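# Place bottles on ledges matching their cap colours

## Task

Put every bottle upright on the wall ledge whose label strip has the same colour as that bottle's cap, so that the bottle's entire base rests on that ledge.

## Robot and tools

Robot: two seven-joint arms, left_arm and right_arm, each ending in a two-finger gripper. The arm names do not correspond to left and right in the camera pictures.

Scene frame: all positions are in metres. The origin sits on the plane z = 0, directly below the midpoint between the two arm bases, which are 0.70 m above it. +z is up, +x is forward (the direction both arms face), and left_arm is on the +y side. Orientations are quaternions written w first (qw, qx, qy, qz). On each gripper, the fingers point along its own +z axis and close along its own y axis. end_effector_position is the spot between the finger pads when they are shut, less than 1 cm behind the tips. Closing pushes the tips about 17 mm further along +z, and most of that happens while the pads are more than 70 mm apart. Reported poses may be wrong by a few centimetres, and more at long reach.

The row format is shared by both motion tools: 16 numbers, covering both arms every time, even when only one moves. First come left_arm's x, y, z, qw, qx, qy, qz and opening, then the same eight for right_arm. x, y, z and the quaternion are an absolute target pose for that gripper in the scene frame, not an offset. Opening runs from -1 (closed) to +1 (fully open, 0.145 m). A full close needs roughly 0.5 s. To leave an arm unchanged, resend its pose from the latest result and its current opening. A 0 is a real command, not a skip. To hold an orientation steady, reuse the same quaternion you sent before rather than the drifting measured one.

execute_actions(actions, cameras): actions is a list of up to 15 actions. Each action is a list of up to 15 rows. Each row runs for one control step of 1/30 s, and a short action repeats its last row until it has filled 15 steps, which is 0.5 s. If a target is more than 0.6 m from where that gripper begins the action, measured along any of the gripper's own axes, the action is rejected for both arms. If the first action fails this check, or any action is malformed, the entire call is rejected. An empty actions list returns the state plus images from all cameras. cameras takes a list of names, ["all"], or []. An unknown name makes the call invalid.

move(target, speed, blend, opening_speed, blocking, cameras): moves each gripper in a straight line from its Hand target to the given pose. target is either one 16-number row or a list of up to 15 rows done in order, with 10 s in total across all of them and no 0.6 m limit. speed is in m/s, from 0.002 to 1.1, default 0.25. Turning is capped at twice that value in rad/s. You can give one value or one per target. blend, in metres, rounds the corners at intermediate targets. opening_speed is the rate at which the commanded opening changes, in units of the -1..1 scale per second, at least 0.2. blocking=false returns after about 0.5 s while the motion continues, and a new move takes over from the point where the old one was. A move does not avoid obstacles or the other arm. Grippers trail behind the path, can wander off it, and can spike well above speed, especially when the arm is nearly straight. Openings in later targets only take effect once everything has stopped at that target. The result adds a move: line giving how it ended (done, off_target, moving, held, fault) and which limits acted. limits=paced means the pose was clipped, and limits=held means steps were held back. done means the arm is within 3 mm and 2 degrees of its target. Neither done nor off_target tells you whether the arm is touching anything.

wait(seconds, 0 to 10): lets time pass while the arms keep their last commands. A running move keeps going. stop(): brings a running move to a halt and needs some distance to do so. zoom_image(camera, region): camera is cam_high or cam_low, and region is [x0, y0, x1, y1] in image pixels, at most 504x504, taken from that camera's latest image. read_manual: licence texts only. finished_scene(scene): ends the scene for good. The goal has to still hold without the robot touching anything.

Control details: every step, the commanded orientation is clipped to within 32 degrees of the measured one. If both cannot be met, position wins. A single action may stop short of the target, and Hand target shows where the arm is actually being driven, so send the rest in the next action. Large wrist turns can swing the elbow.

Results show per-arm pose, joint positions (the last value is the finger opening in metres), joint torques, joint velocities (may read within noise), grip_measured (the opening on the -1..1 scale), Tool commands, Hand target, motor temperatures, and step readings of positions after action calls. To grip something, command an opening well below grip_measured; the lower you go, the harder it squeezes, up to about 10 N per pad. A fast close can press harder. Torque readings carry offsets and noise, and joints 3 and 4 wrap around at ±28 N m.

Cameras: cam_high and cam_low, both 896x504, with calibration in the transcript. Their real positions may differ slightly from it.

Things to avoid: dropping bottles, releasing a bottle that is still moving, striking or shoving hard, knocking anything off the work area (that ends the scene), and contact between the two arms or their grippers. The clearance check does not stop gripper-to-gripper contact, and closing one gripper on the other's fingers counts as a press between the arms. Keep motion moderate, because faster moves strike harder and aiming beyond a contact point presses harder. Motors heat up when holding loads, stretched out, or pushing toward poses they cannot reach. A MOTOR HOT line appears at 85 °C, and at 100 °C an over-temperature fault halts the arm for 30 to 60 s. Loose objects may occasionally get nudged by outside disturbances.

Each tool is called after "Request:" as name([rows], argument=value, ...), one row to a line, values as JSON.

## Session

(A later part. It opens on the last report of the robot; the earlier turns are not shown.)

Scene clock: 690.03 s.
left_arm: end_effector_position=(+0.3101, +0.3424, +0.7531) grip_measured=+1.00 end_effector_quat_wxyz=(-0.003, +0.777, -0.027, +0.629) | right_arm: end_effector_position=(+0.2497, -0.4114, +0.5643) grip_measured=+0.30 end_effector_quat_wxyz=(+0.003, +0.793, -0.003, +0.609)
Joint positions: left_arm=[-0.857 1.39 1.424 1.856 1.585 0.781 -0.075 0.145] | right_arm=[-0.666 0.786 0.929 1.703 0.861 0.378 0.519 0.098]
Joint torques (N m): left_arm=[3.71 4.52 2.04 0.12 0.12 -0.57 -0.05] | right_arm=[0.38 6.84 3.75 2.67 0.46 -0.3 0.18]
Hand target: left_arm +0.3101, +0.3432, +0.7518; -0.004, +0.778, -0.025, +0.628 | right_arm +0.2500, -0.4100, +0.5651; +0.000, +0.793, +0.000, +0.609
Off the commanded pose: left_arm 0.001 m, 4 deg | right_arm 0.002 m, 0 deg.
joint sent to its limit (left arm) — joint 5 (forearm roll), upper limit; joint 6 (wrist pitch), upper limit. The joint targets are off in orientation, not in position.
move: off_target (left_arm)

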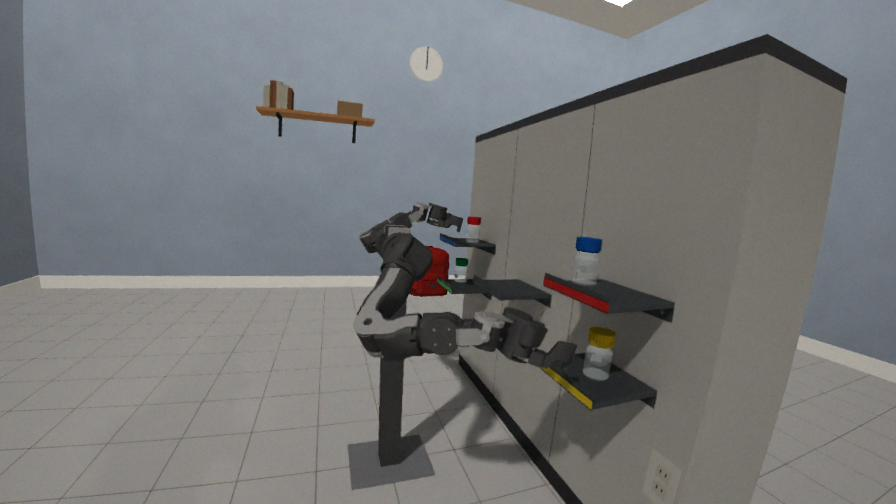

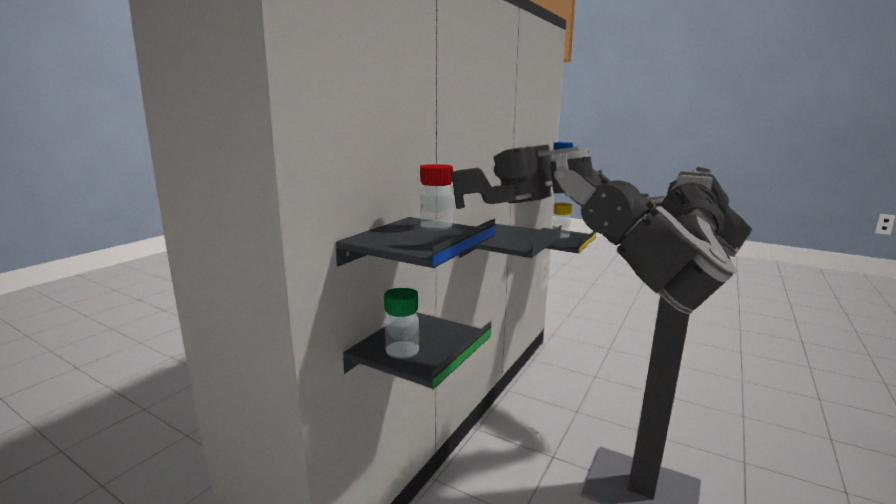

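Request:
move([
  [0.389,0.342,0.737,0,0.7933,0,0.6087,1,0.25,-0.41,0.565,0,0.7933,0,0.6087,0.3],
], cameras=["all"], speed=0.12)

Request:
zoom_image(camera="cam_high", region=[430, 200, 520, 280])

Request:
zoom_image(camera="cam_low", region=[380, 120, 580, 280])

Scene clock: 701.80 s.
left_arm: end_effector_position=(+0.3893, +0.3406, +0.7370) grip_measured=+1.00 end_effector_quat_wxyz=(-0.005, +0.791, -0.031, +0.612) | right_arm: end_effector_position=(+0.2497, -0.4113, +0.5643) grip_measured=+0.30 end_effector_quat_wxyz=(+0.003, +0.793, -0.003, +0.609)
Joint positions: left_arm=[-1.236 1.713 1.575 1.549 1.585 0.594 -0.079 0.145] | right_arm=[-0.666 0.786 0.929 1.703 0.862 0.378 0.519 0.098]
Joint torques (N m): left_arm=[6.24 2.25 3.15 -0.13 0.13 -0.55 -0.07] | right_arm=[0.25 6.76 3.82 2.7 0.47 -0.31 0.2]
Hand target: left_arm +0.3890, +0.3422, +0.7369; -0.007, +0.791, -0.028, +0.611 | right_arm +0.2501, -0.4100, +0.5651; +0.000, +0.793, +0.000, +0.609
Off the commanded pose: left_arm 0.001 m, 4 deg | right_arm 0.002 m, 0 deg.
joint sent to its limit (left arm) — joint 3 (upper arm roll), upper limit; joint 5 (forearm roll), upper limit. The joint targets are off in orientation, not in position.
move: off_target (left_arm)

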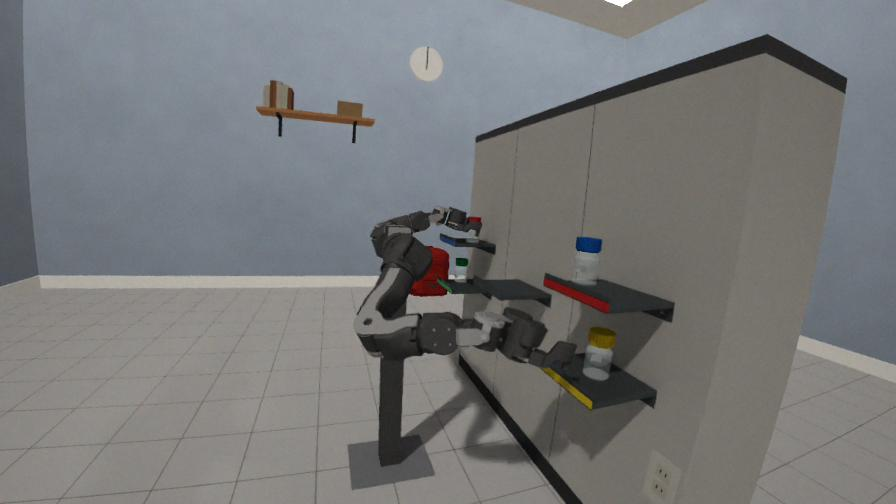

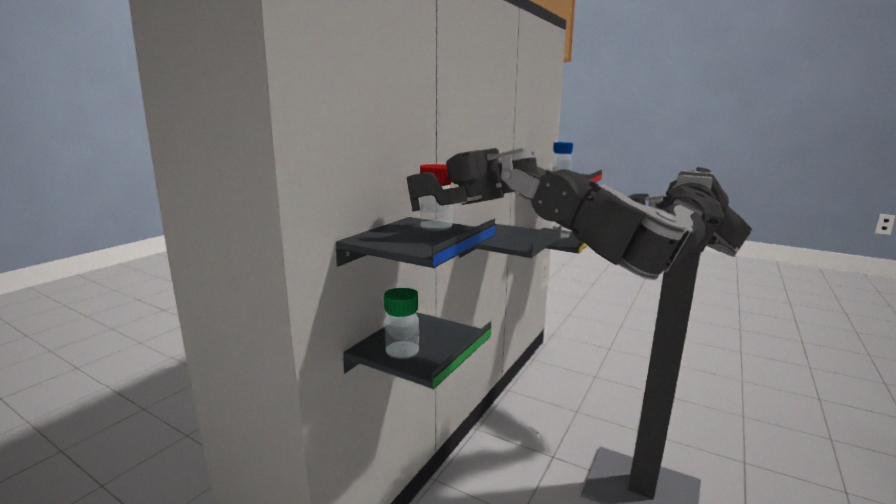

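Scaled by 5.600 from the camera's 896x504 image, which has a finer 1280x720 frame.

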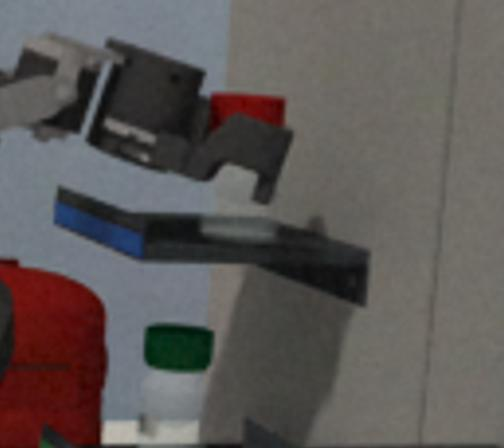

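Scaled by 2.520 from the camera's 896x504 image, which has a finer 1280x720 frame.

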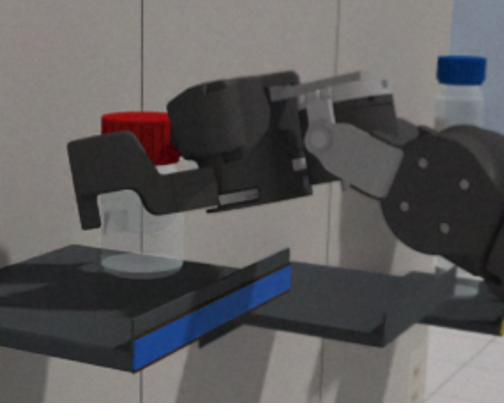

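Request:
move([
  [0.389,0.342,0.730,-0.005,0.791,-0.031,0.612,1,0.25,-0.41,0.565,0,0.7933,0,0.6087,0.3],
], speed=0.08)

Request:
move([
  [0.389,0.342,0.730,-0.005,0.791,-0.031,0.612,-0.6,0.25,-0.41,0.565,0,0.7933,0,0.6087,0.3],
], cameras=["all"], opening_speed=0.8)

Request:
zoom_image(camera="cam_high", region=[430, 200, 520, 280])

Request:
zoom_image(camera="cam_low", region=[380, 120, 580, 280])

Scene clock: 722.20 s.
left_arm: end_effector_position=(+0.3892, +0.3420, +0.7326) grip_measured=+1.00 end_effector_quat_wxyz=(-0.006, +0.789, -0.030, +0.614) | right_arm: end_effector_position=(+0.2497, -0.4113, +0.5642) grip_measured=+0.30 end_effector_quat_wxyz=(+0.003, +0.793, -0.003, +0.609)
Joint positions: left_arm=[-1.255 1.703 1.574 1.555 1.58 0.569 -0.076 0.145] | right_arm=[-0.666 0.786 0.929 1.703 0.862 0.378 0.519 0.098]
Joint torques (N m): left_arm=[4.97 1.86 2.8 0.36 0.05 -0.68 0.2] | right_arm=[0.3 6.9 3.81 2.65 0.47 -0.31 0.18]
Hand target: left_arm +0.3890, +0.3420, +0.7299; -0.005, +0.791, -0.031, +0.612 | right_arm +0.2500, -0.4100, +0.5650; +0.000, +0.793, +0.000, +0.609
Off the commanded pose: left_arm 0.003 m, 0 deg | right_arm 0.002 m, 0 deg.
move: done

Scene clock: 724.40 s.
left_arm: end_effector_position=(+0.3892, +0.3417, +0.7328) grip_measured=-0.24 end_effector_quat_wxyz=(-0.005, +0.788, -0.030, +0.614) | right_arm: end_effector_position=(+0.2497, -0.4113, +0.5642) grip_measured=+0.30 end_effector_quat_wxyz=(+0.003, +0.793, -0.003, +0.609)
Joint positions: left_arm=[-1.255 1.703 1.574 1.556 1.58 0.567 -0.075 0.058] | right_arm=[-0.666 0.786 0.929 1.703 0.862 0.378 0.519 0.098]
Joint torques (N m): left_arm=[5 1.94 2.8 0.18 0.05 -0.67 0.17] | right_arm=[0.41 6.74 3.82 2.67 0.47 -0.3 0.2]
Hand target: left_arm +0.3890, +0.3421, +0.7300; -0.005, +0.791, -0.031, +0.612 | right_arm +0.2500, -0.4100, +0.5650; +0.000, +0.793, +0.000, +0.609
Off the commanded pose: left_arm 0.003 m, 0 deg | right_arm 0.002 m, 0 deg.
move: done

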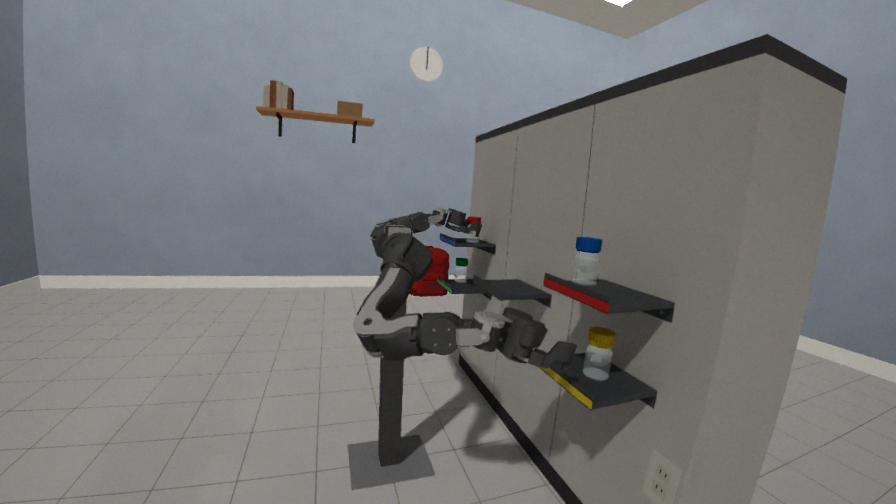

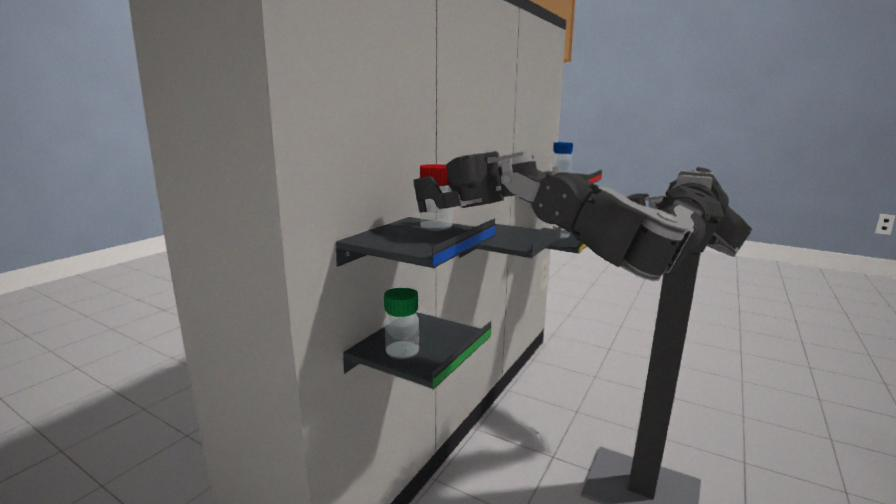

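Scaled by 5.600 from the camera's 896x504 image, which has a finer 1280x720 frame.

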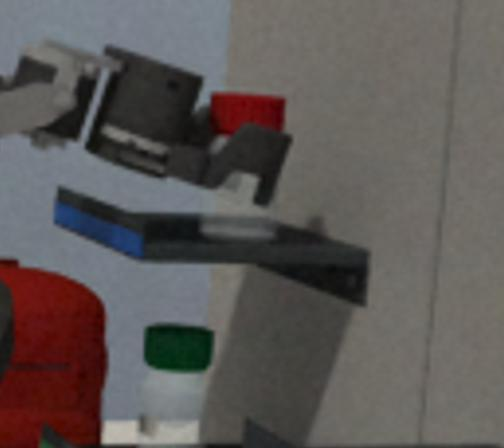

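Scaled by 2.520 from the camera's 896x504 image, which has a finer 1280x720 frame.

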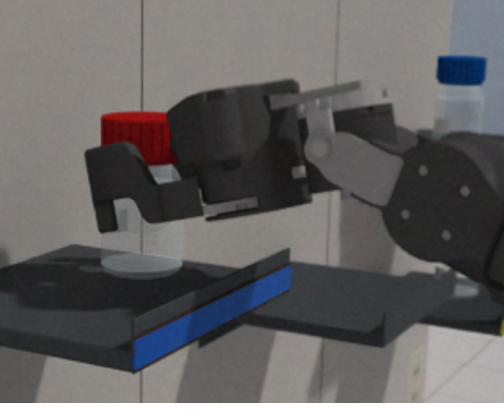

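Request:
move([
  [0.389,0.342,0.765,-0.005,0.791,-0.031,0.612,-0.6,0.25,-0.41,0.565,0,0.7933,0,0.6087,0.3],
  [0.25,0.335,0.77,0,0.7933,0,0.6087,-0.6,0.25,-0.41,0.565,0,0.7933,0,0.6087,0.3],
  [0.22,0.26,0.7,0.1,0.785,-0.13,0.597,-0.6,0.25,-0.41,0.565,0,0.7933,0,0.6087,0.3],
], cameras=["all"], speed=0.15)

Scene clock: 738.10 s.
left_arm: end_effector_position=(+0.2207, +0.2600, +0.6998) grip_measured=-0.24 end_effector_quat_wxyz=(+0.100, +0.779, -0.131, +0.605) | right_arm: end_effector_position=(+0.2497, -0.4113, +0.5642) grip_measured=+0.30 end_effector_quat_wxyz=(+0.003, +0.793, -0.003, +0.609)
Joint positions: left_arm=[-1.03 0.929 1.574 2.298 1.542 0.781 0.283 0.058] | right_arm=[-0.666 0.786 0.929 1.703 0.862 0.378 0.519 0.098]
Joint torques (N m): left_arm=[0.36 2.55 2.14 -0.16 0.22 -0.55 0.23] | right_arm=[0.28 6.9 3.77 2.73 0.46 -0.3 0.19]
Hand target: left_arm +0.2202, +0.2599, +0.6997; +0.102, +0.779, -0.131, +0.605 | right_arm +0.2500, -0.4100, +0.5650; +0.000, +0.793, +0.000, +0.609
Off the commanded pose: left_arm 0.001 m, 1 deg | right_arm 0.002 m, 0 deg.
joint sent to its limit (left arm) — joint 3 (upper arm roll), upper limit; joint 6 (wrist pitch), upper limit. The joint targets still meet the commanded pose.
move: done

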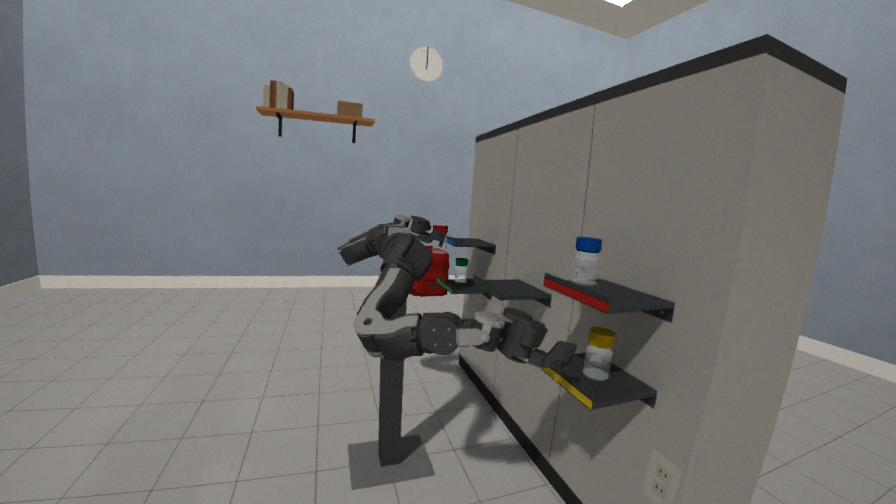

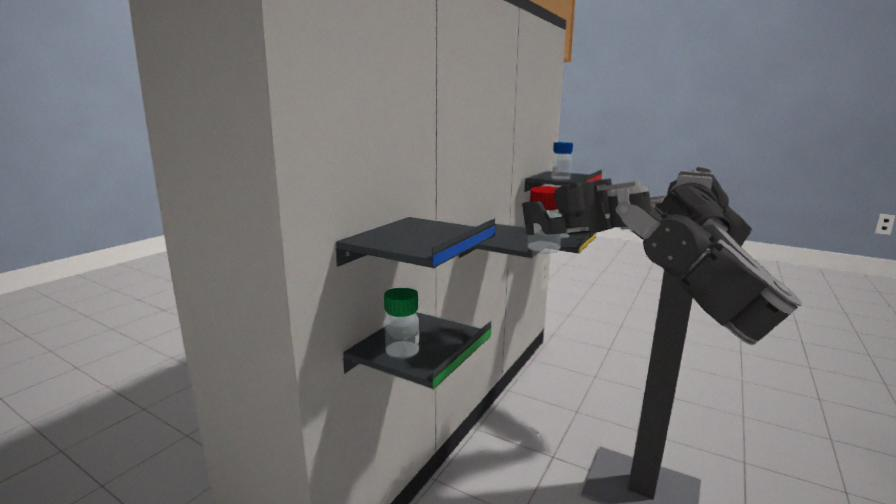

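Request:
move([
  [0.26,0.16,0.68,0.1575,0.7663,-0.2053,0.588,-0.6,0.25,-0.41,0.565,0,0.7933,0,0.6087,0.3],
  [0.30,0.055,0.68,0.1575,0.7663,-0.2053,0.588,-0.6,0.25,-0.41,0.565,0,0.7933,0,0.6087,0.3],
], cameras=["all"], speed=0.15)

Scene clock: 746.07 s.
left_arm: end_effector_position=(+0.2999, +0.0547, +0.6795) grip_measured=-0.24 end_effector_quat_wxyz=(+0.165, +0.744, -0.209, +0.613) | right_arm: end_effector_position=(+0.2497, -0.4113, +0.5642) grip_measured=+0.30 end_effector_quat_wxyz=(+0.003, +0.793, -0.003, +0.609)
Joint positions: left_arm=[0.786 0.748 -0.589 2.371 1.584 0.782 -0.866 0.058] | right_arm=[-0.666 0.786 0.929 1.703 0.862 0.378 0.519 0.098]
Joint torques (N m): left_arm=[6.53 1.25 1.73 1.21 -0.11 -0.42 -0.06] | right_arm=[0.49 6.79 3.84 2.69 0.49 -0.31 0.18]
Hand target: left_arm +0.3001, +0.0550, +0.6797; +0.163, +0.744, -0.209, +0.613 | right_arm +0.2500, -0.4100, +0.5650; +0.000, +0.793, +0.000, +0.609
Off the commanded pose: left_arm 0.001 m, 4 deg | right_arm 0.002 m, 0 deg.
joint sent to its limit (left arm) — joint 5 (forearm roll), upper limit; joint 6 (wrist pitch), upper limit. The joint targets are off in orientation, not in position.
move: off_target (left_arm)

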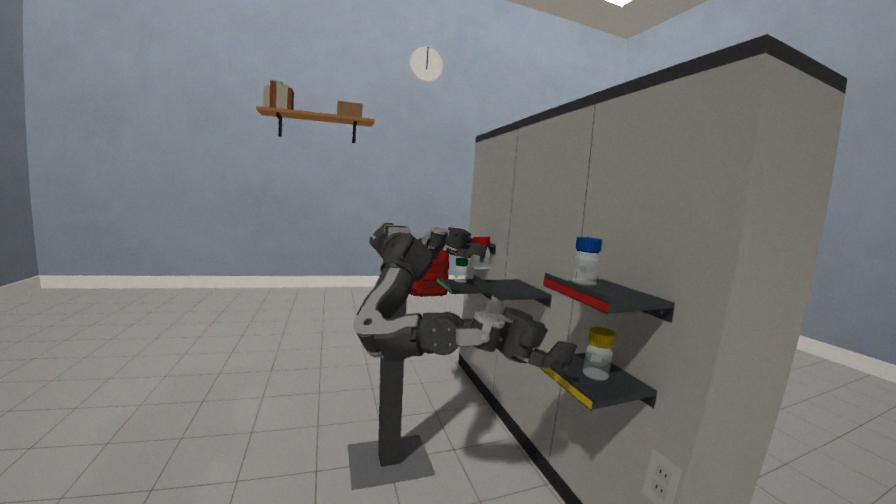

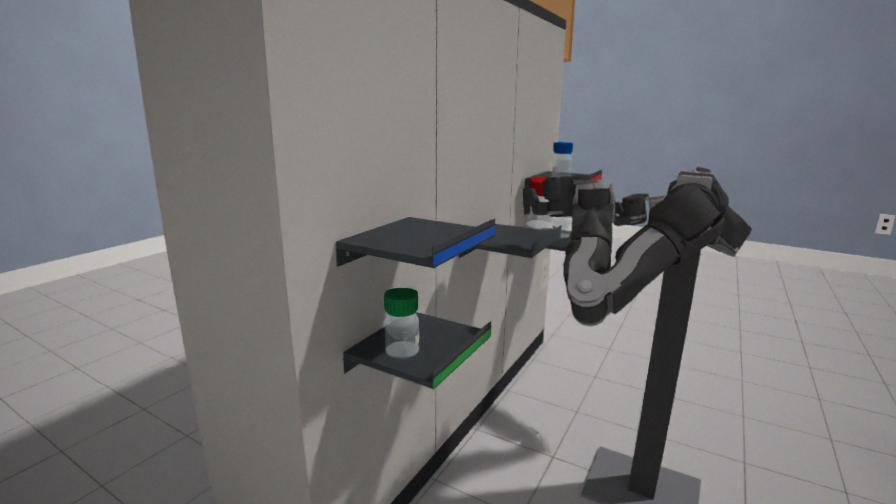

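Request:
move([
  [0.385,0.01,0.672,0.1575,0.7663,-0.2053,0.588,-0.6,0.25,-0.41,0.565,0,0.7933,0,0.6087,0.3],
  [0.385,0.01,0.645,0.1575,0.7663,-0.2053,0.588,-0.6,0.25,-0.41,0.565,0,0.7933,0,0.6087,0.3],
], cameras=["all"], speed=0.15)

Request:
zoom_image(camera="cam_high", region=[430, 210, 560, 340])

Request:
move([
  [0.385,0.01,0.627,0.1575,0.7663,-0.2053,0.588,-0.6,0.25,-0.41,0.565,0,0.7933,0,0.6087,0.3],
], cameras=["all"], speed=0.03)

Request:
zoom_image(camera="cam_high", region=[430, 210, 560, 340])

Scene clock: 759.13 s.
left_arm: end_effector_position=(+0.3845, +0.0107, +0.6407) grip_measured=-0.24 end_effector_quat_wxyz=(+0.154, +0.771, -0.207, +0.582) | right_arm: end_effector_position=(+0.2497, -0.4113, +0.5642) grip_measured=+0.30 end_effector_quat_wxyz=(+0.003, +0.793, -0.003, +0.609)
Joint positions: left_arm=[0.969 0.5 -0.877 1.88 1.325 0.701 -0.671 0.058] | right_arm=[-0.666 0.786 0.929 1.703 0.862 0.378 0.519 0.098]
Joint torques (N m): left_arm=[9.48 -0.15 3.36 2.43 -0.28 -0.82 0.23] | right_arm=[0.28 6.74 3.86 2.65 0.47 -0.28 0.18]
Hand target: left_arm +0.3850, +0.0101, +0.6450; +0.157, +0.766, -0.205, +0.588 | right_arm +0.2500, -0.4100, +0.5650; +0.000, +0.793, +0.000, +0.609
Off the commanded pose: left_arm 0.004 m, 1 deg | right_arm 0.002 m, 0 deg.
move: off_target (left_arm)

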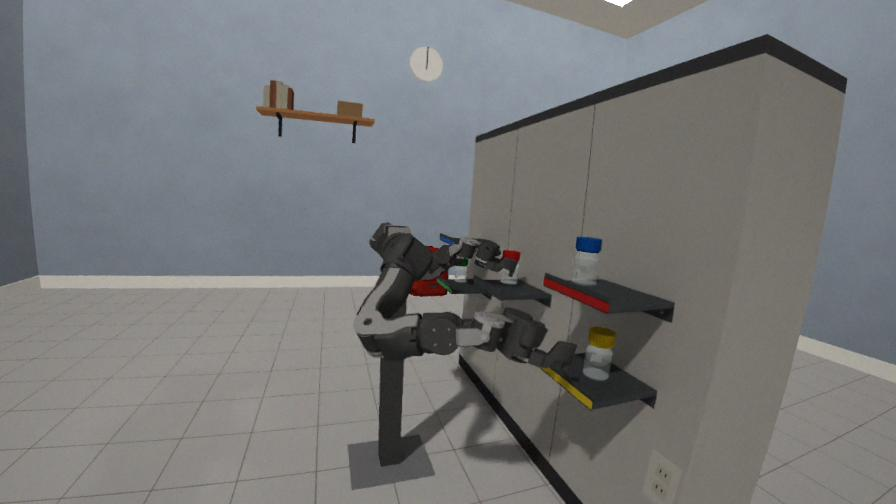

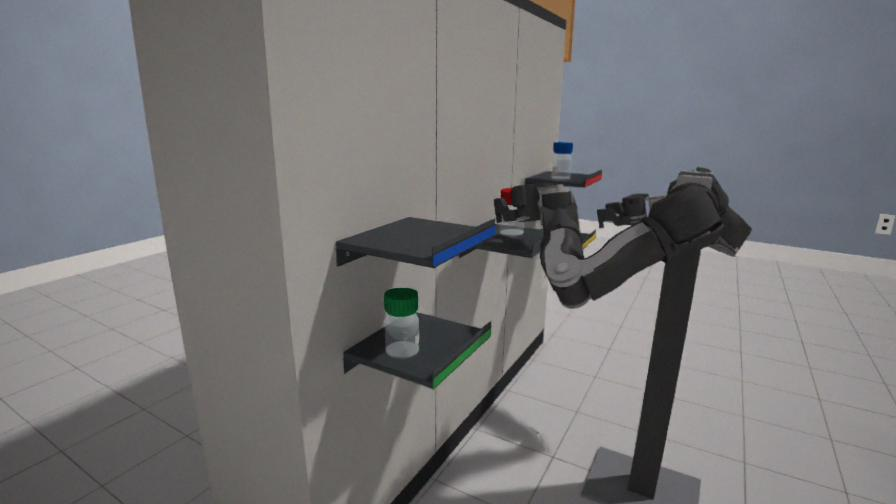

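Scaled by 3.877 from the camera's 896x504 image, which has a finer 1280x720 frame.

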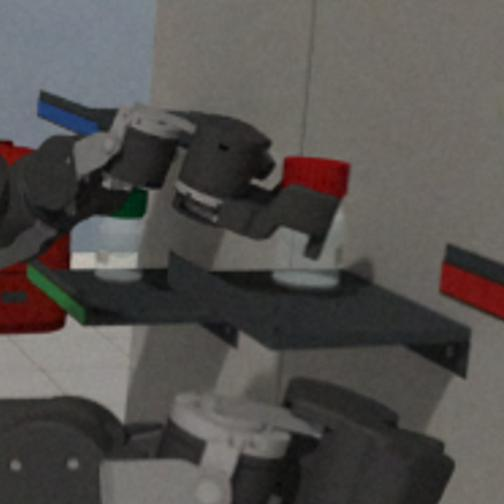

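Scene clock: 760.03 s.
left_arm: end_effector_position=(+0.3854, +0.0106, +0.6322) grip_measured=-0.24 end_effector_quat_wxyz=(+0.156, +0.763, -0.204, +0.594) | right_arm: end_effector_position=(+0.2497, -0.4113, +0.5642) grip_measured=+0.30 end_effector_quat_wxyz=(+0.003, +0.793, -0.003, +0.609)
Joint positions: left_arm=[0.93 0.509 -0.895 1.878 1.254 0.641 -0.633 0.058] | right_arm=[-0.666 0.786 0.929 1.703 0.862 0.378 0.519 0.098]
Joint torques (N m): left_arm=[6.9 0.54 1.76 1.62 -0.06 -0.57 0.28] | right_arm=[0.3 6.82 3.84 2.59 0.49 -0.32 0.17]
Hand target: left_arm +0.3849, +0.0100, +0.6270; +0.157, +0.766, -0.205, +0.588 | right_arm +0.2500, -0.4100, +0.5650; +0.000, +0.793, +0.000, +0.609
Off the commanded pose: left_arm 0.005 m, 1 deg | right_arm 0.002 m, 0 deg.
move: off_target (left_arm)

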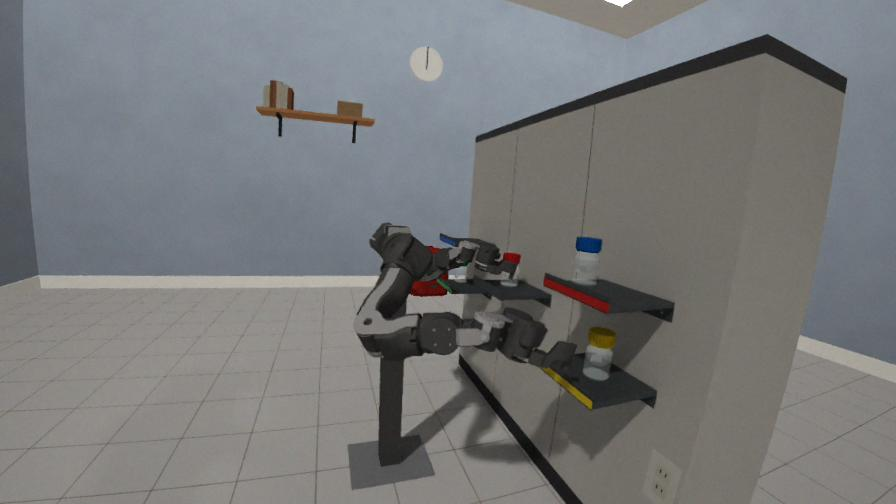

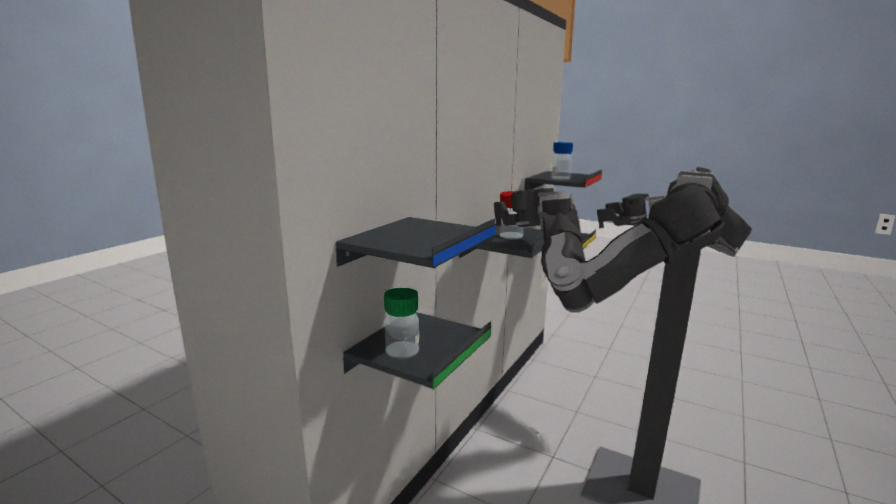

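Scaled by 3.877 from the camera's 896x504 image, which has a finer 1280x720 frame.

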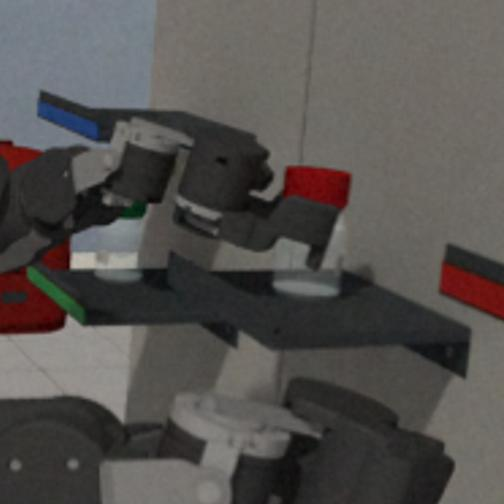

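Request:
move([
  [0.385,0.01,0.6315,0.1575,0.7663,-0.2053,0.588,-0.6,0.25,-0.41,0.565,0,0.7933,0,0.6087,0.3],
], speed=0.05)

Request:
move([
  [0.385,0.01,0.6315,0.1575,0.7663,-0.2053,0.588,0.3,0.25,-0.41,0.565,0,0.7933,0,0.6087,0.3],
], opening_speed=0.6)

Request:
move([
  [0.29,0.065,0.665,0.1575,0.7663,-0.2053,0.588,0.3,0.25,-0.41,0.565,0,0.7933,0,0.6087,0.3],
  [0.225,0.27,0.66,0.1575,0.7663,-0.2053,0.588,0.3,0.27,-0.2,0.45,0,0.7933,0,0.6087,1],
], cameras=["all"], blend=0.02)

Request:
zoom_image(camera="cam_low", region=[450, 120, 620, 270])

Request:
zoom_image(camera="cam_high", region=[460, 220, 680, 420])

Scene clock: 775.73 s.
left_arm: end_effector_position=(+0.3849, +0.0100, +0.6325) grip_measured=-0.24 end_effector_quat_wxyz=(+0.157, +0.764, -0.205, +0.591) | right_arm: end_effector_position=(+0.2497, -0.4113, +0.5642) grip_measured=+0.30 end_effector_quat_wxyz=(+0.003, +0.793, -0.003, +0.609)
Joint positions: left_arm=[0.935 0.509 -0.894 1.878 1.264 0.649 -0.633 0.058] | right_arm=[-0.666 0.786 0.929 1.703 0.862 0.378 0.519 0.098]
Joint torques (N m): left_arm=[8.64 -0.09 2.85 2.06 0.08 -0.38 0.02] | right_arm=[0.28 6.79 3.78 2.69 0.48 -0.3 0.18]
Hand target: left_arm +0.3850, +0.0100, +0.6316; +0.157, +0.766, -0.205, +0.588 | right_arm +0.2500, -0.4100, +0.5650; +0.000, +0.793, +0.000, +0.609
Off the commanded pose: left_arm 0.001 m, 0 deg | right_arm 0.002 m, 0 deg.
move: done

Scene clock: 777.43 s.
left_arm: end_effector_position=(+0.3844, +0.0094, +0.6318) grip_measured=+0.30 end_effector_quat_wxyz=(+0.159, +0.765, -0.206, +0.589) | right_arm: end_effector_position=(+0.2497, -0.4113, +0.5642) grip_measured=+0.30 end_effector_quat_wxyz=(+0.003, +0.793, -0.003, +0.609)
Joint positions: left_arm=[0.935 0.509 -0.894 1.878 1.27 0.651 -0.633 0.098] | right_arm=[-0.666 0.786 0.929 1.703 0.862 0.378 0.519 0.098]
Joint torques (N m): left_arm=[8.72 0.12 2.77 2.06 -0.06 -0.47 0.02] | right_arm=[0.36 6.82 3.85 2.67 0.46 -0.32 0.16]
Hand target: left_arm +0.3850, +0.0100, +0.6316; +0.158, +0.766, -0.205, +0.588 | right_arm +0.2500, -0.4100, +0.5650; +0.000, +0.793, +0.000, +0.609
Off the commanded pose: left_arm 0.001 m, 0 deg | right_arm 0.002 m, 0 deg.
move: done

Scene clock: 779.83 s.
left_arm: end_effector_position=(+0.2252, +0.2707, +0.6594) grip_measured=+0.30 end_effector_quat_wxyz=(+0.157, +0.767, -0.202, +0.588) | right_arm: end_effector_position=(+0.2698, -0.1979, +0.4499) grip_measured=+1.00 end_effector_quat_wxyz=(-0.004, +0.794, +0.002, +0.608)
Joint positions: left_arm=[-0.876 0.9 1.282 2.113 1.149 0.65 0.737 0.098] | right_arm=[-0.501 0.232 0.081 1.99 0.25 0.19 -0.014 0.145]
Joint torques (N m): left_arm=[0.46 4.39 2.76 1.31 0.35 -0.5 0.25] | right_arm=[0.91 1.25 1.39 3.63 0.07 -0.54 -0.11]
Hand target: left_arm +0.2250, +0.2700, +0.6600; +0.157, +0.766, -0.205, +0.588 | right_arm +0.2700, -0.2000, +0.4499; +0.000, +0.793, +0.000, +0.609
Off the commanded pose: left_arm 0.001 m, 0 deg | right_arm 0.002 m, 1 deg.
move: done

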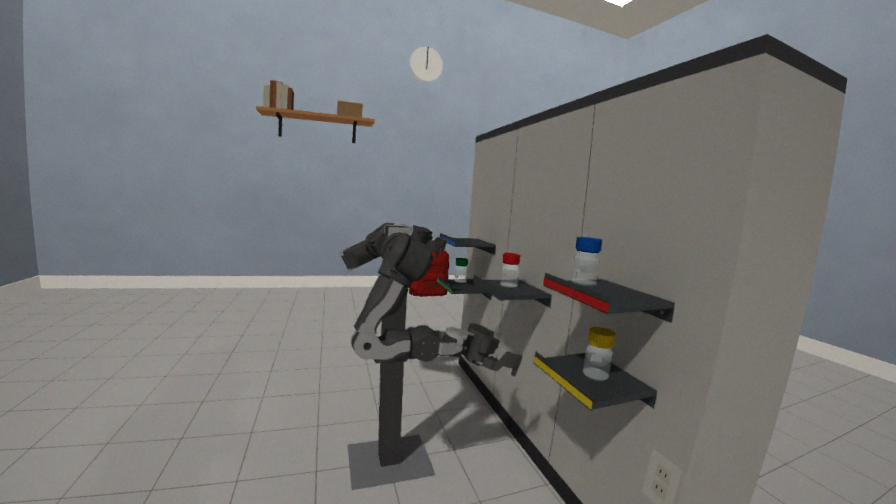

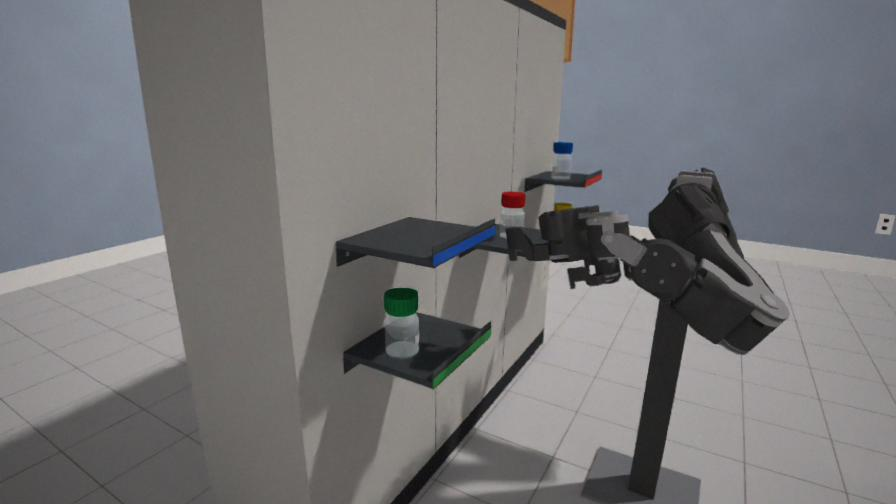

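Scaled by 2.965 from the camera's 896x504 image, which has a finer 1280x720 frame.

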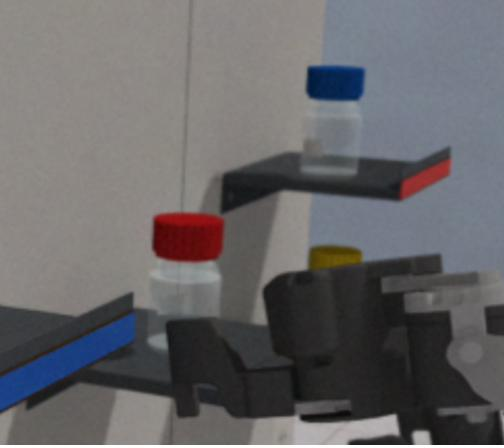

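Scaled by 2.291 from the camera's 896x504 image, which has a finer 1280x720 frame.

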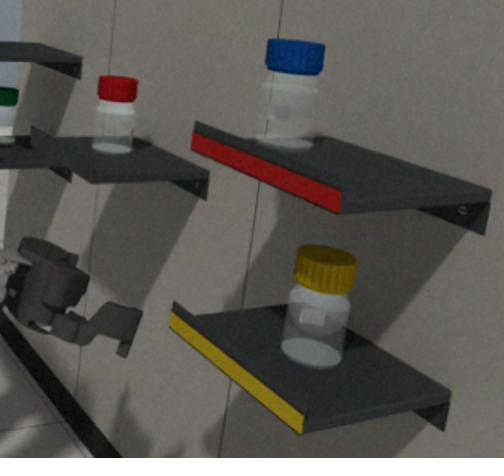

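Request:
move([
  [0.225,0.27,0.66,0.1575,0.7663,-0.2053,0.588,0.3,0.28,-0.13,0.48,-0.1575,0.7663,0.2053,0.588,1],
  [0.225,0.27,0.66,0.1575,0.7663,-0.2053,0.588,0.3,0.28,-0.11,0.645,-0.1575,0.7663,0.2053,0.588,1],
  [0.225,0.27,0.66,0.1575,0.7663,-0.2053,0.588,0.3,0.32,-0.022,0.65,-0.1575,0.7663,0.2053,0.588,1],
], cameras=["all"])

Request:
zoom_image(camera="cam_high", region=[430, 210, 560, 340])

Scene clock: 799.43 s.
left_arm: end_effector_position=(+0.2252, +0.2707, +0.6594) grip_measured=+0.30 end_effector_quat_wxyz=(+0.157, +0.767, -0.202, +0.588) | right_arm: end_effector_position=(+0.3198, -0.0219, +0.6506) grip_measured=+1.00 end_effector_quat_wxyz=(-0.160, +0.765, +0.205, +0.589)
Joint positions: left_arm=[-0.876 0.9 1.282 2.113 1.149 0.649 0.737 0.098] | right_arm=[0.807 0.562 -0.755 2.235 1.461 0.785 -0.929 0.145]
Joint torques (N m): left_arm=[0.46 4.39 2.74 1.31 0.35 -0.5 0.25] | right_arm=[5.18 0.3 2.13 1.42 -0.16 -0.21 -0.16]
Hand target: left_arm +0.2250, +0.2700, +0.6600; +0.157, +0.766, -0.205, +0.588 | right_arm +0.3200, -0.0220, +0.6500; -0.158, +0.766, +0.205, +0.588
Off the commanded pose: left_arm 0.001 m, 0 deg | right_arm 0.001 m, 0 deg.
joint sent to its limit (right arm) — joint 6 (wrist pitch), upper limit. The joint targets still meet the commanded pose.
move: done

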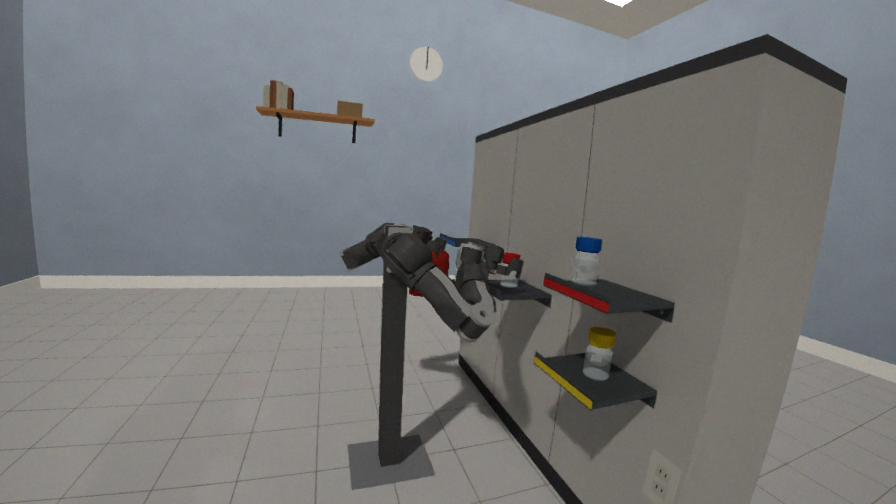

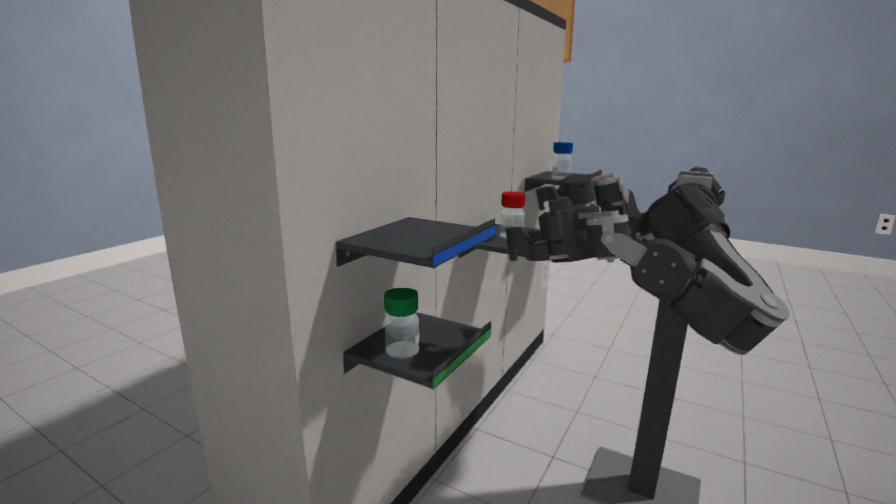

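Scaled by 3.877 from the camera's 896x504 image, which has a finer 1280x720 frame.

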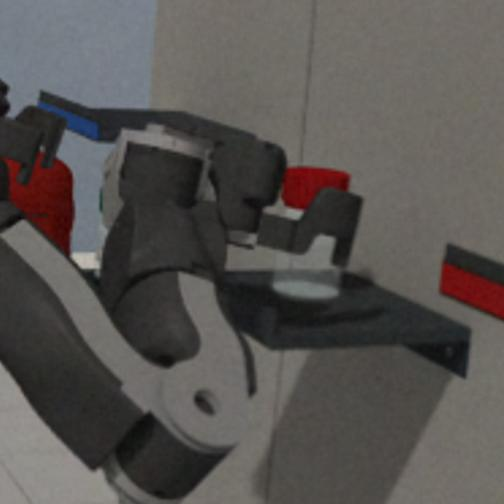

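Request:
move(target=[0.225,0.27,0.66,0.1575,0.7663,-0.2053,0.588,0.3,0.382,0.018,0.628,-0.1575,0.7663,0.2053,0.588,1], speed=0.1)

Request:
move(target=[0.225,0.27,0.66,0.1575,0.7663,-0.2053,0.588,0.3,0.382,0.018,0.628,-0.1575,0.7663,0.2053,0.588,-0.6], cameras=["all"], opening_speed=0.8)

Request:
zoom_image(camera="cam_high", region=[430, 210, 560, 340])

Scene clock: 811.00 s.
left_arm: end_effector_position=(+0.2252, +0.2707, +0.6594) grip_measured=+0.30 end_effector_quat_wxyz=(+0.157, +0.767, -0.202, +0.588) | right_arm: end_effector_position=(+0.3827, +0.0167, +0.6275) grip_measured=+1.00 end_effector_quat_wxyz=(-0.155, +0.768, +0.204, +0.587)
Joint positions: left_arm=[-0.876 0.9 1.282 2.113 1.149 0.649 0.737 0.098] | right_arm=[0.919 0.378 -0.907 1.84 1.222 0.68 -0.711 0.145]
Joint torques (N m): left_arm=[0.46 4.42 2.74 1.29 0.35 -0.5 0.25] | right_arm=[6.4 -0.38 2.82 2.39 -0.23 -0.44 0.19]
Hand target: left_arm +0.2250, +0.2700, +0.6600; +0.157, +0.766, -0.205, +0.588 | right_arm +0.3820, +0.0180, +0.6279; -0.158, +0.766, +0.205, +0.588
Off the commanded pose: left_arm 0.001 m, 0 deg | right_arm 0.002 m, 0 deg.
move: done

Scene clock: 813.20 s.
left_arm: end_effector_position=(+0.2252, +0.2707, +0.6594) grip_measured=+0.30 end_effector_quat_wxyz=(+0.157, +0.767, -0.202, +0.588) | right_arm: end_effector_position=(+0.3828, +0.0166, +0.6276) grip_measured=-0.27 end_effector_quat_wxyz=(-0.154, +0.768, +0.204, +0.588)
Joint positions: left_arm=[-0.876 0.9 1.282 2.113 1.149 0.649 0.737 0.098] | right_arm=[0.919 0.378 -0.907 1.84 1.219 0.68 -0.71 0.056]
Joint torques (N m): left_arm=[0.46 4.39 2.76 1.29 0.35 -0.5 0.25] | right_arm=[6.13 -0.67 3.08 2.47 -0.24 -0.41 0.17]
Hand target: left_arm +0.2250, +0.2700, +0.6600; +0.157, +0.766, -0.205, +0.588 | right_arm +0.3820, +0.0180, +0.6279; -0.157, +0.766, +0.205, +0.588
Off the commanded pose: left_arm 0.001 m, 0 deg | right_arm 0.002 m, 0 deg.
move: done

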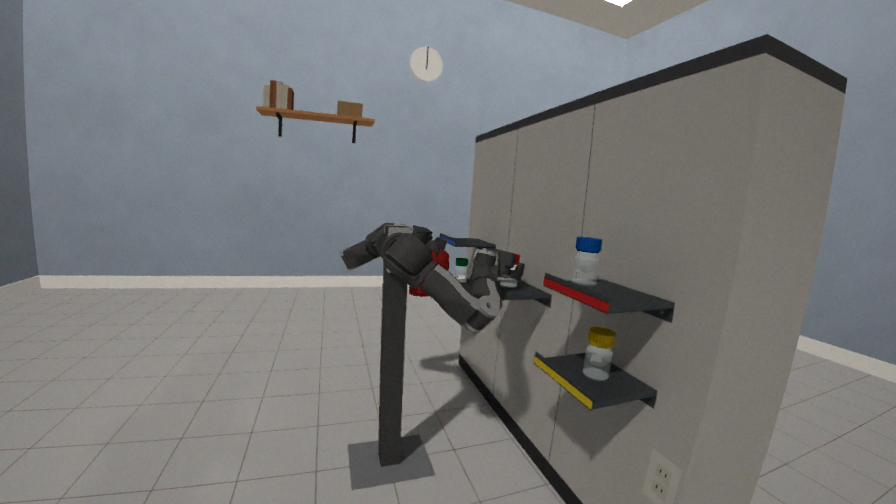

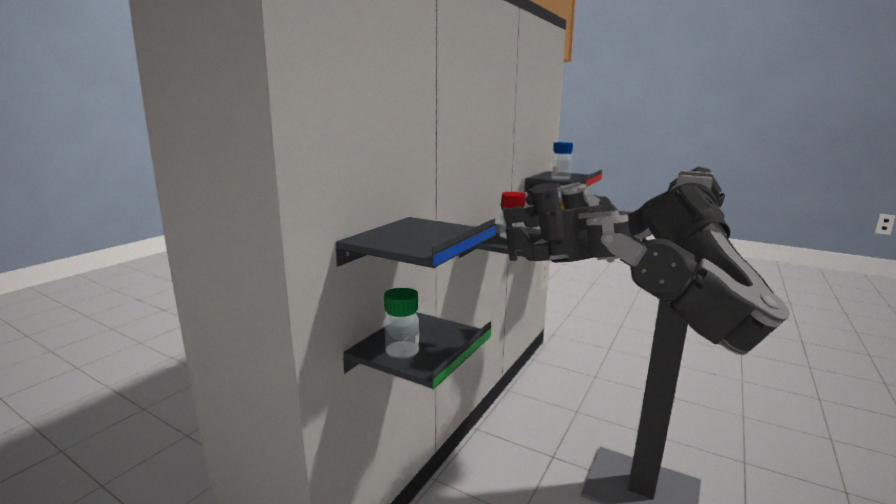

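Scaled by 3.877 from the camera's 896x504 image, which has a finer 1280x720 frame.

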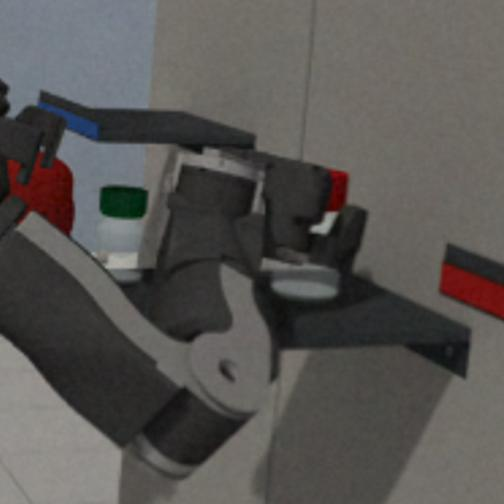

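Request:
move([
  [0.225,0.27,0.66,0.1575,0.7663,-0.2053,0.588,0.3,0.382,0.018,0.667,-0.1575,0.7663,0.2053,0.588,-0.6],
  [0.225,0.27,0.66,0.1575,0.7663,-0.2053,0.588,0.3,0.28,-0.1,0.67,-0.1575,0.7663,0.2053,0.588,-0.6],
  [0.225,0.27,0.66,0.1575,0.7663,-0.2053,0.588,0.3,0.235,-0.29,0.72,-0.1,0.785,0.13,0.597,-0.6],
  [0.225,0.27,0.66,0.1575,0.7663,-0.2053,0.588,0.3,0.245,-0.44,0.77,0,0.7933,0,0.6087,-0.6],
], cameras=["all"], speed=0.17, blend=[0.01,0.02,0.02,0])

Request:
zoom_image(camera="cam_high", region=[460, 180, 680, 380])

Scene clock: 847.83 s.
left_arm: end_effector_position=(+0.2252, +0.2707, +0.6594) grip_measured=+0.30 end_effector_quat_wxyz=(+0.157, +0.767, -0.202, +0.588) | right_arm: end_effector_position=(+0.2452, -0.4416, +0.7675) grip_measured=-0.27 end_effector_quat_wxyz=(+0.009, +0.744, +0.036, +0.667)
Joint positions: left_arm=[-0.876 0.9 1.282 2.113 1.149 0.649 0.737 0.098] | right_arm=[-0.74 1.219 1.564 1.507 0.996 0.785 0.726 0.056]
Joint torques (N m): left_arm=[0.46 4.39 2.76 1.31 0.35 -0.5 0.25] | right_arm=[1.6 8.08 3.63 1.21 0.43 -0.22 0.14]
Hand target: left_arm +0.2250, +0.2700, +0.6600; +0.157, +0.766, -0.205, +0.588 | right_arm +0.2453, -0.4401, +0.7697; +0.006, +0.743, +0.039, +0.669
Off the commanded pose: left_arm 0.001 m, 0 deg | right_arm 0.003 m, 10 deg.
joint sent to its limit (right arm) — joint 3 (upper arm roll), upper limit; joint 6 (wrist pitch), upper limit. The joint targets are off in orientation, not in position.
move: off_target (right_arm)

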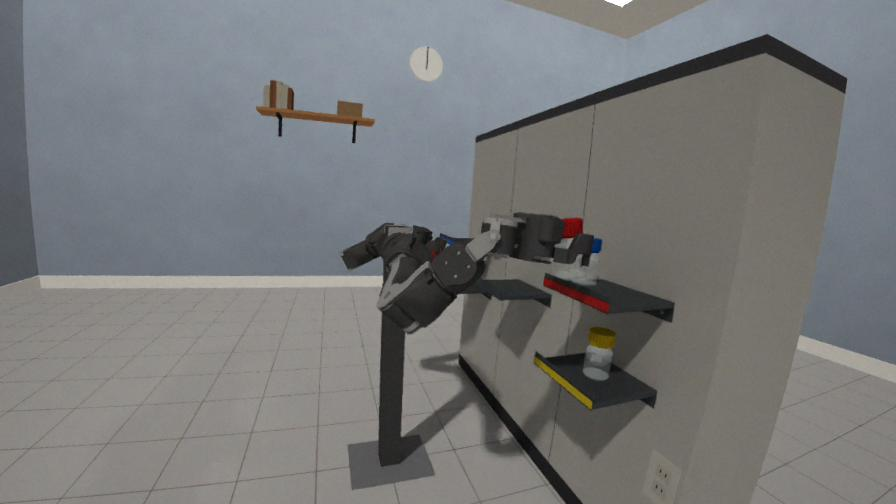

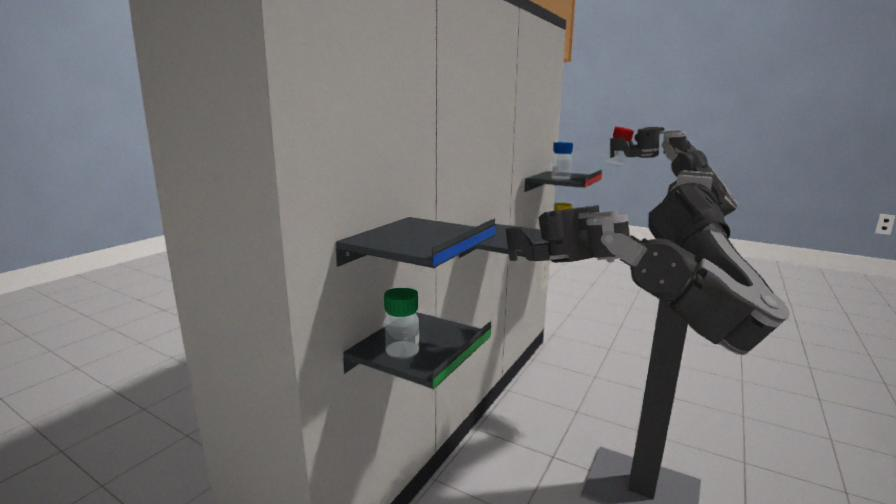

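Scaled by 2.291 from the camera's 896x504 image, which has a finer 1280x720 frame.

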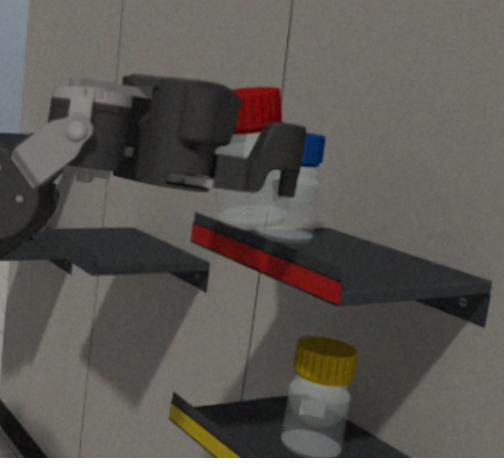

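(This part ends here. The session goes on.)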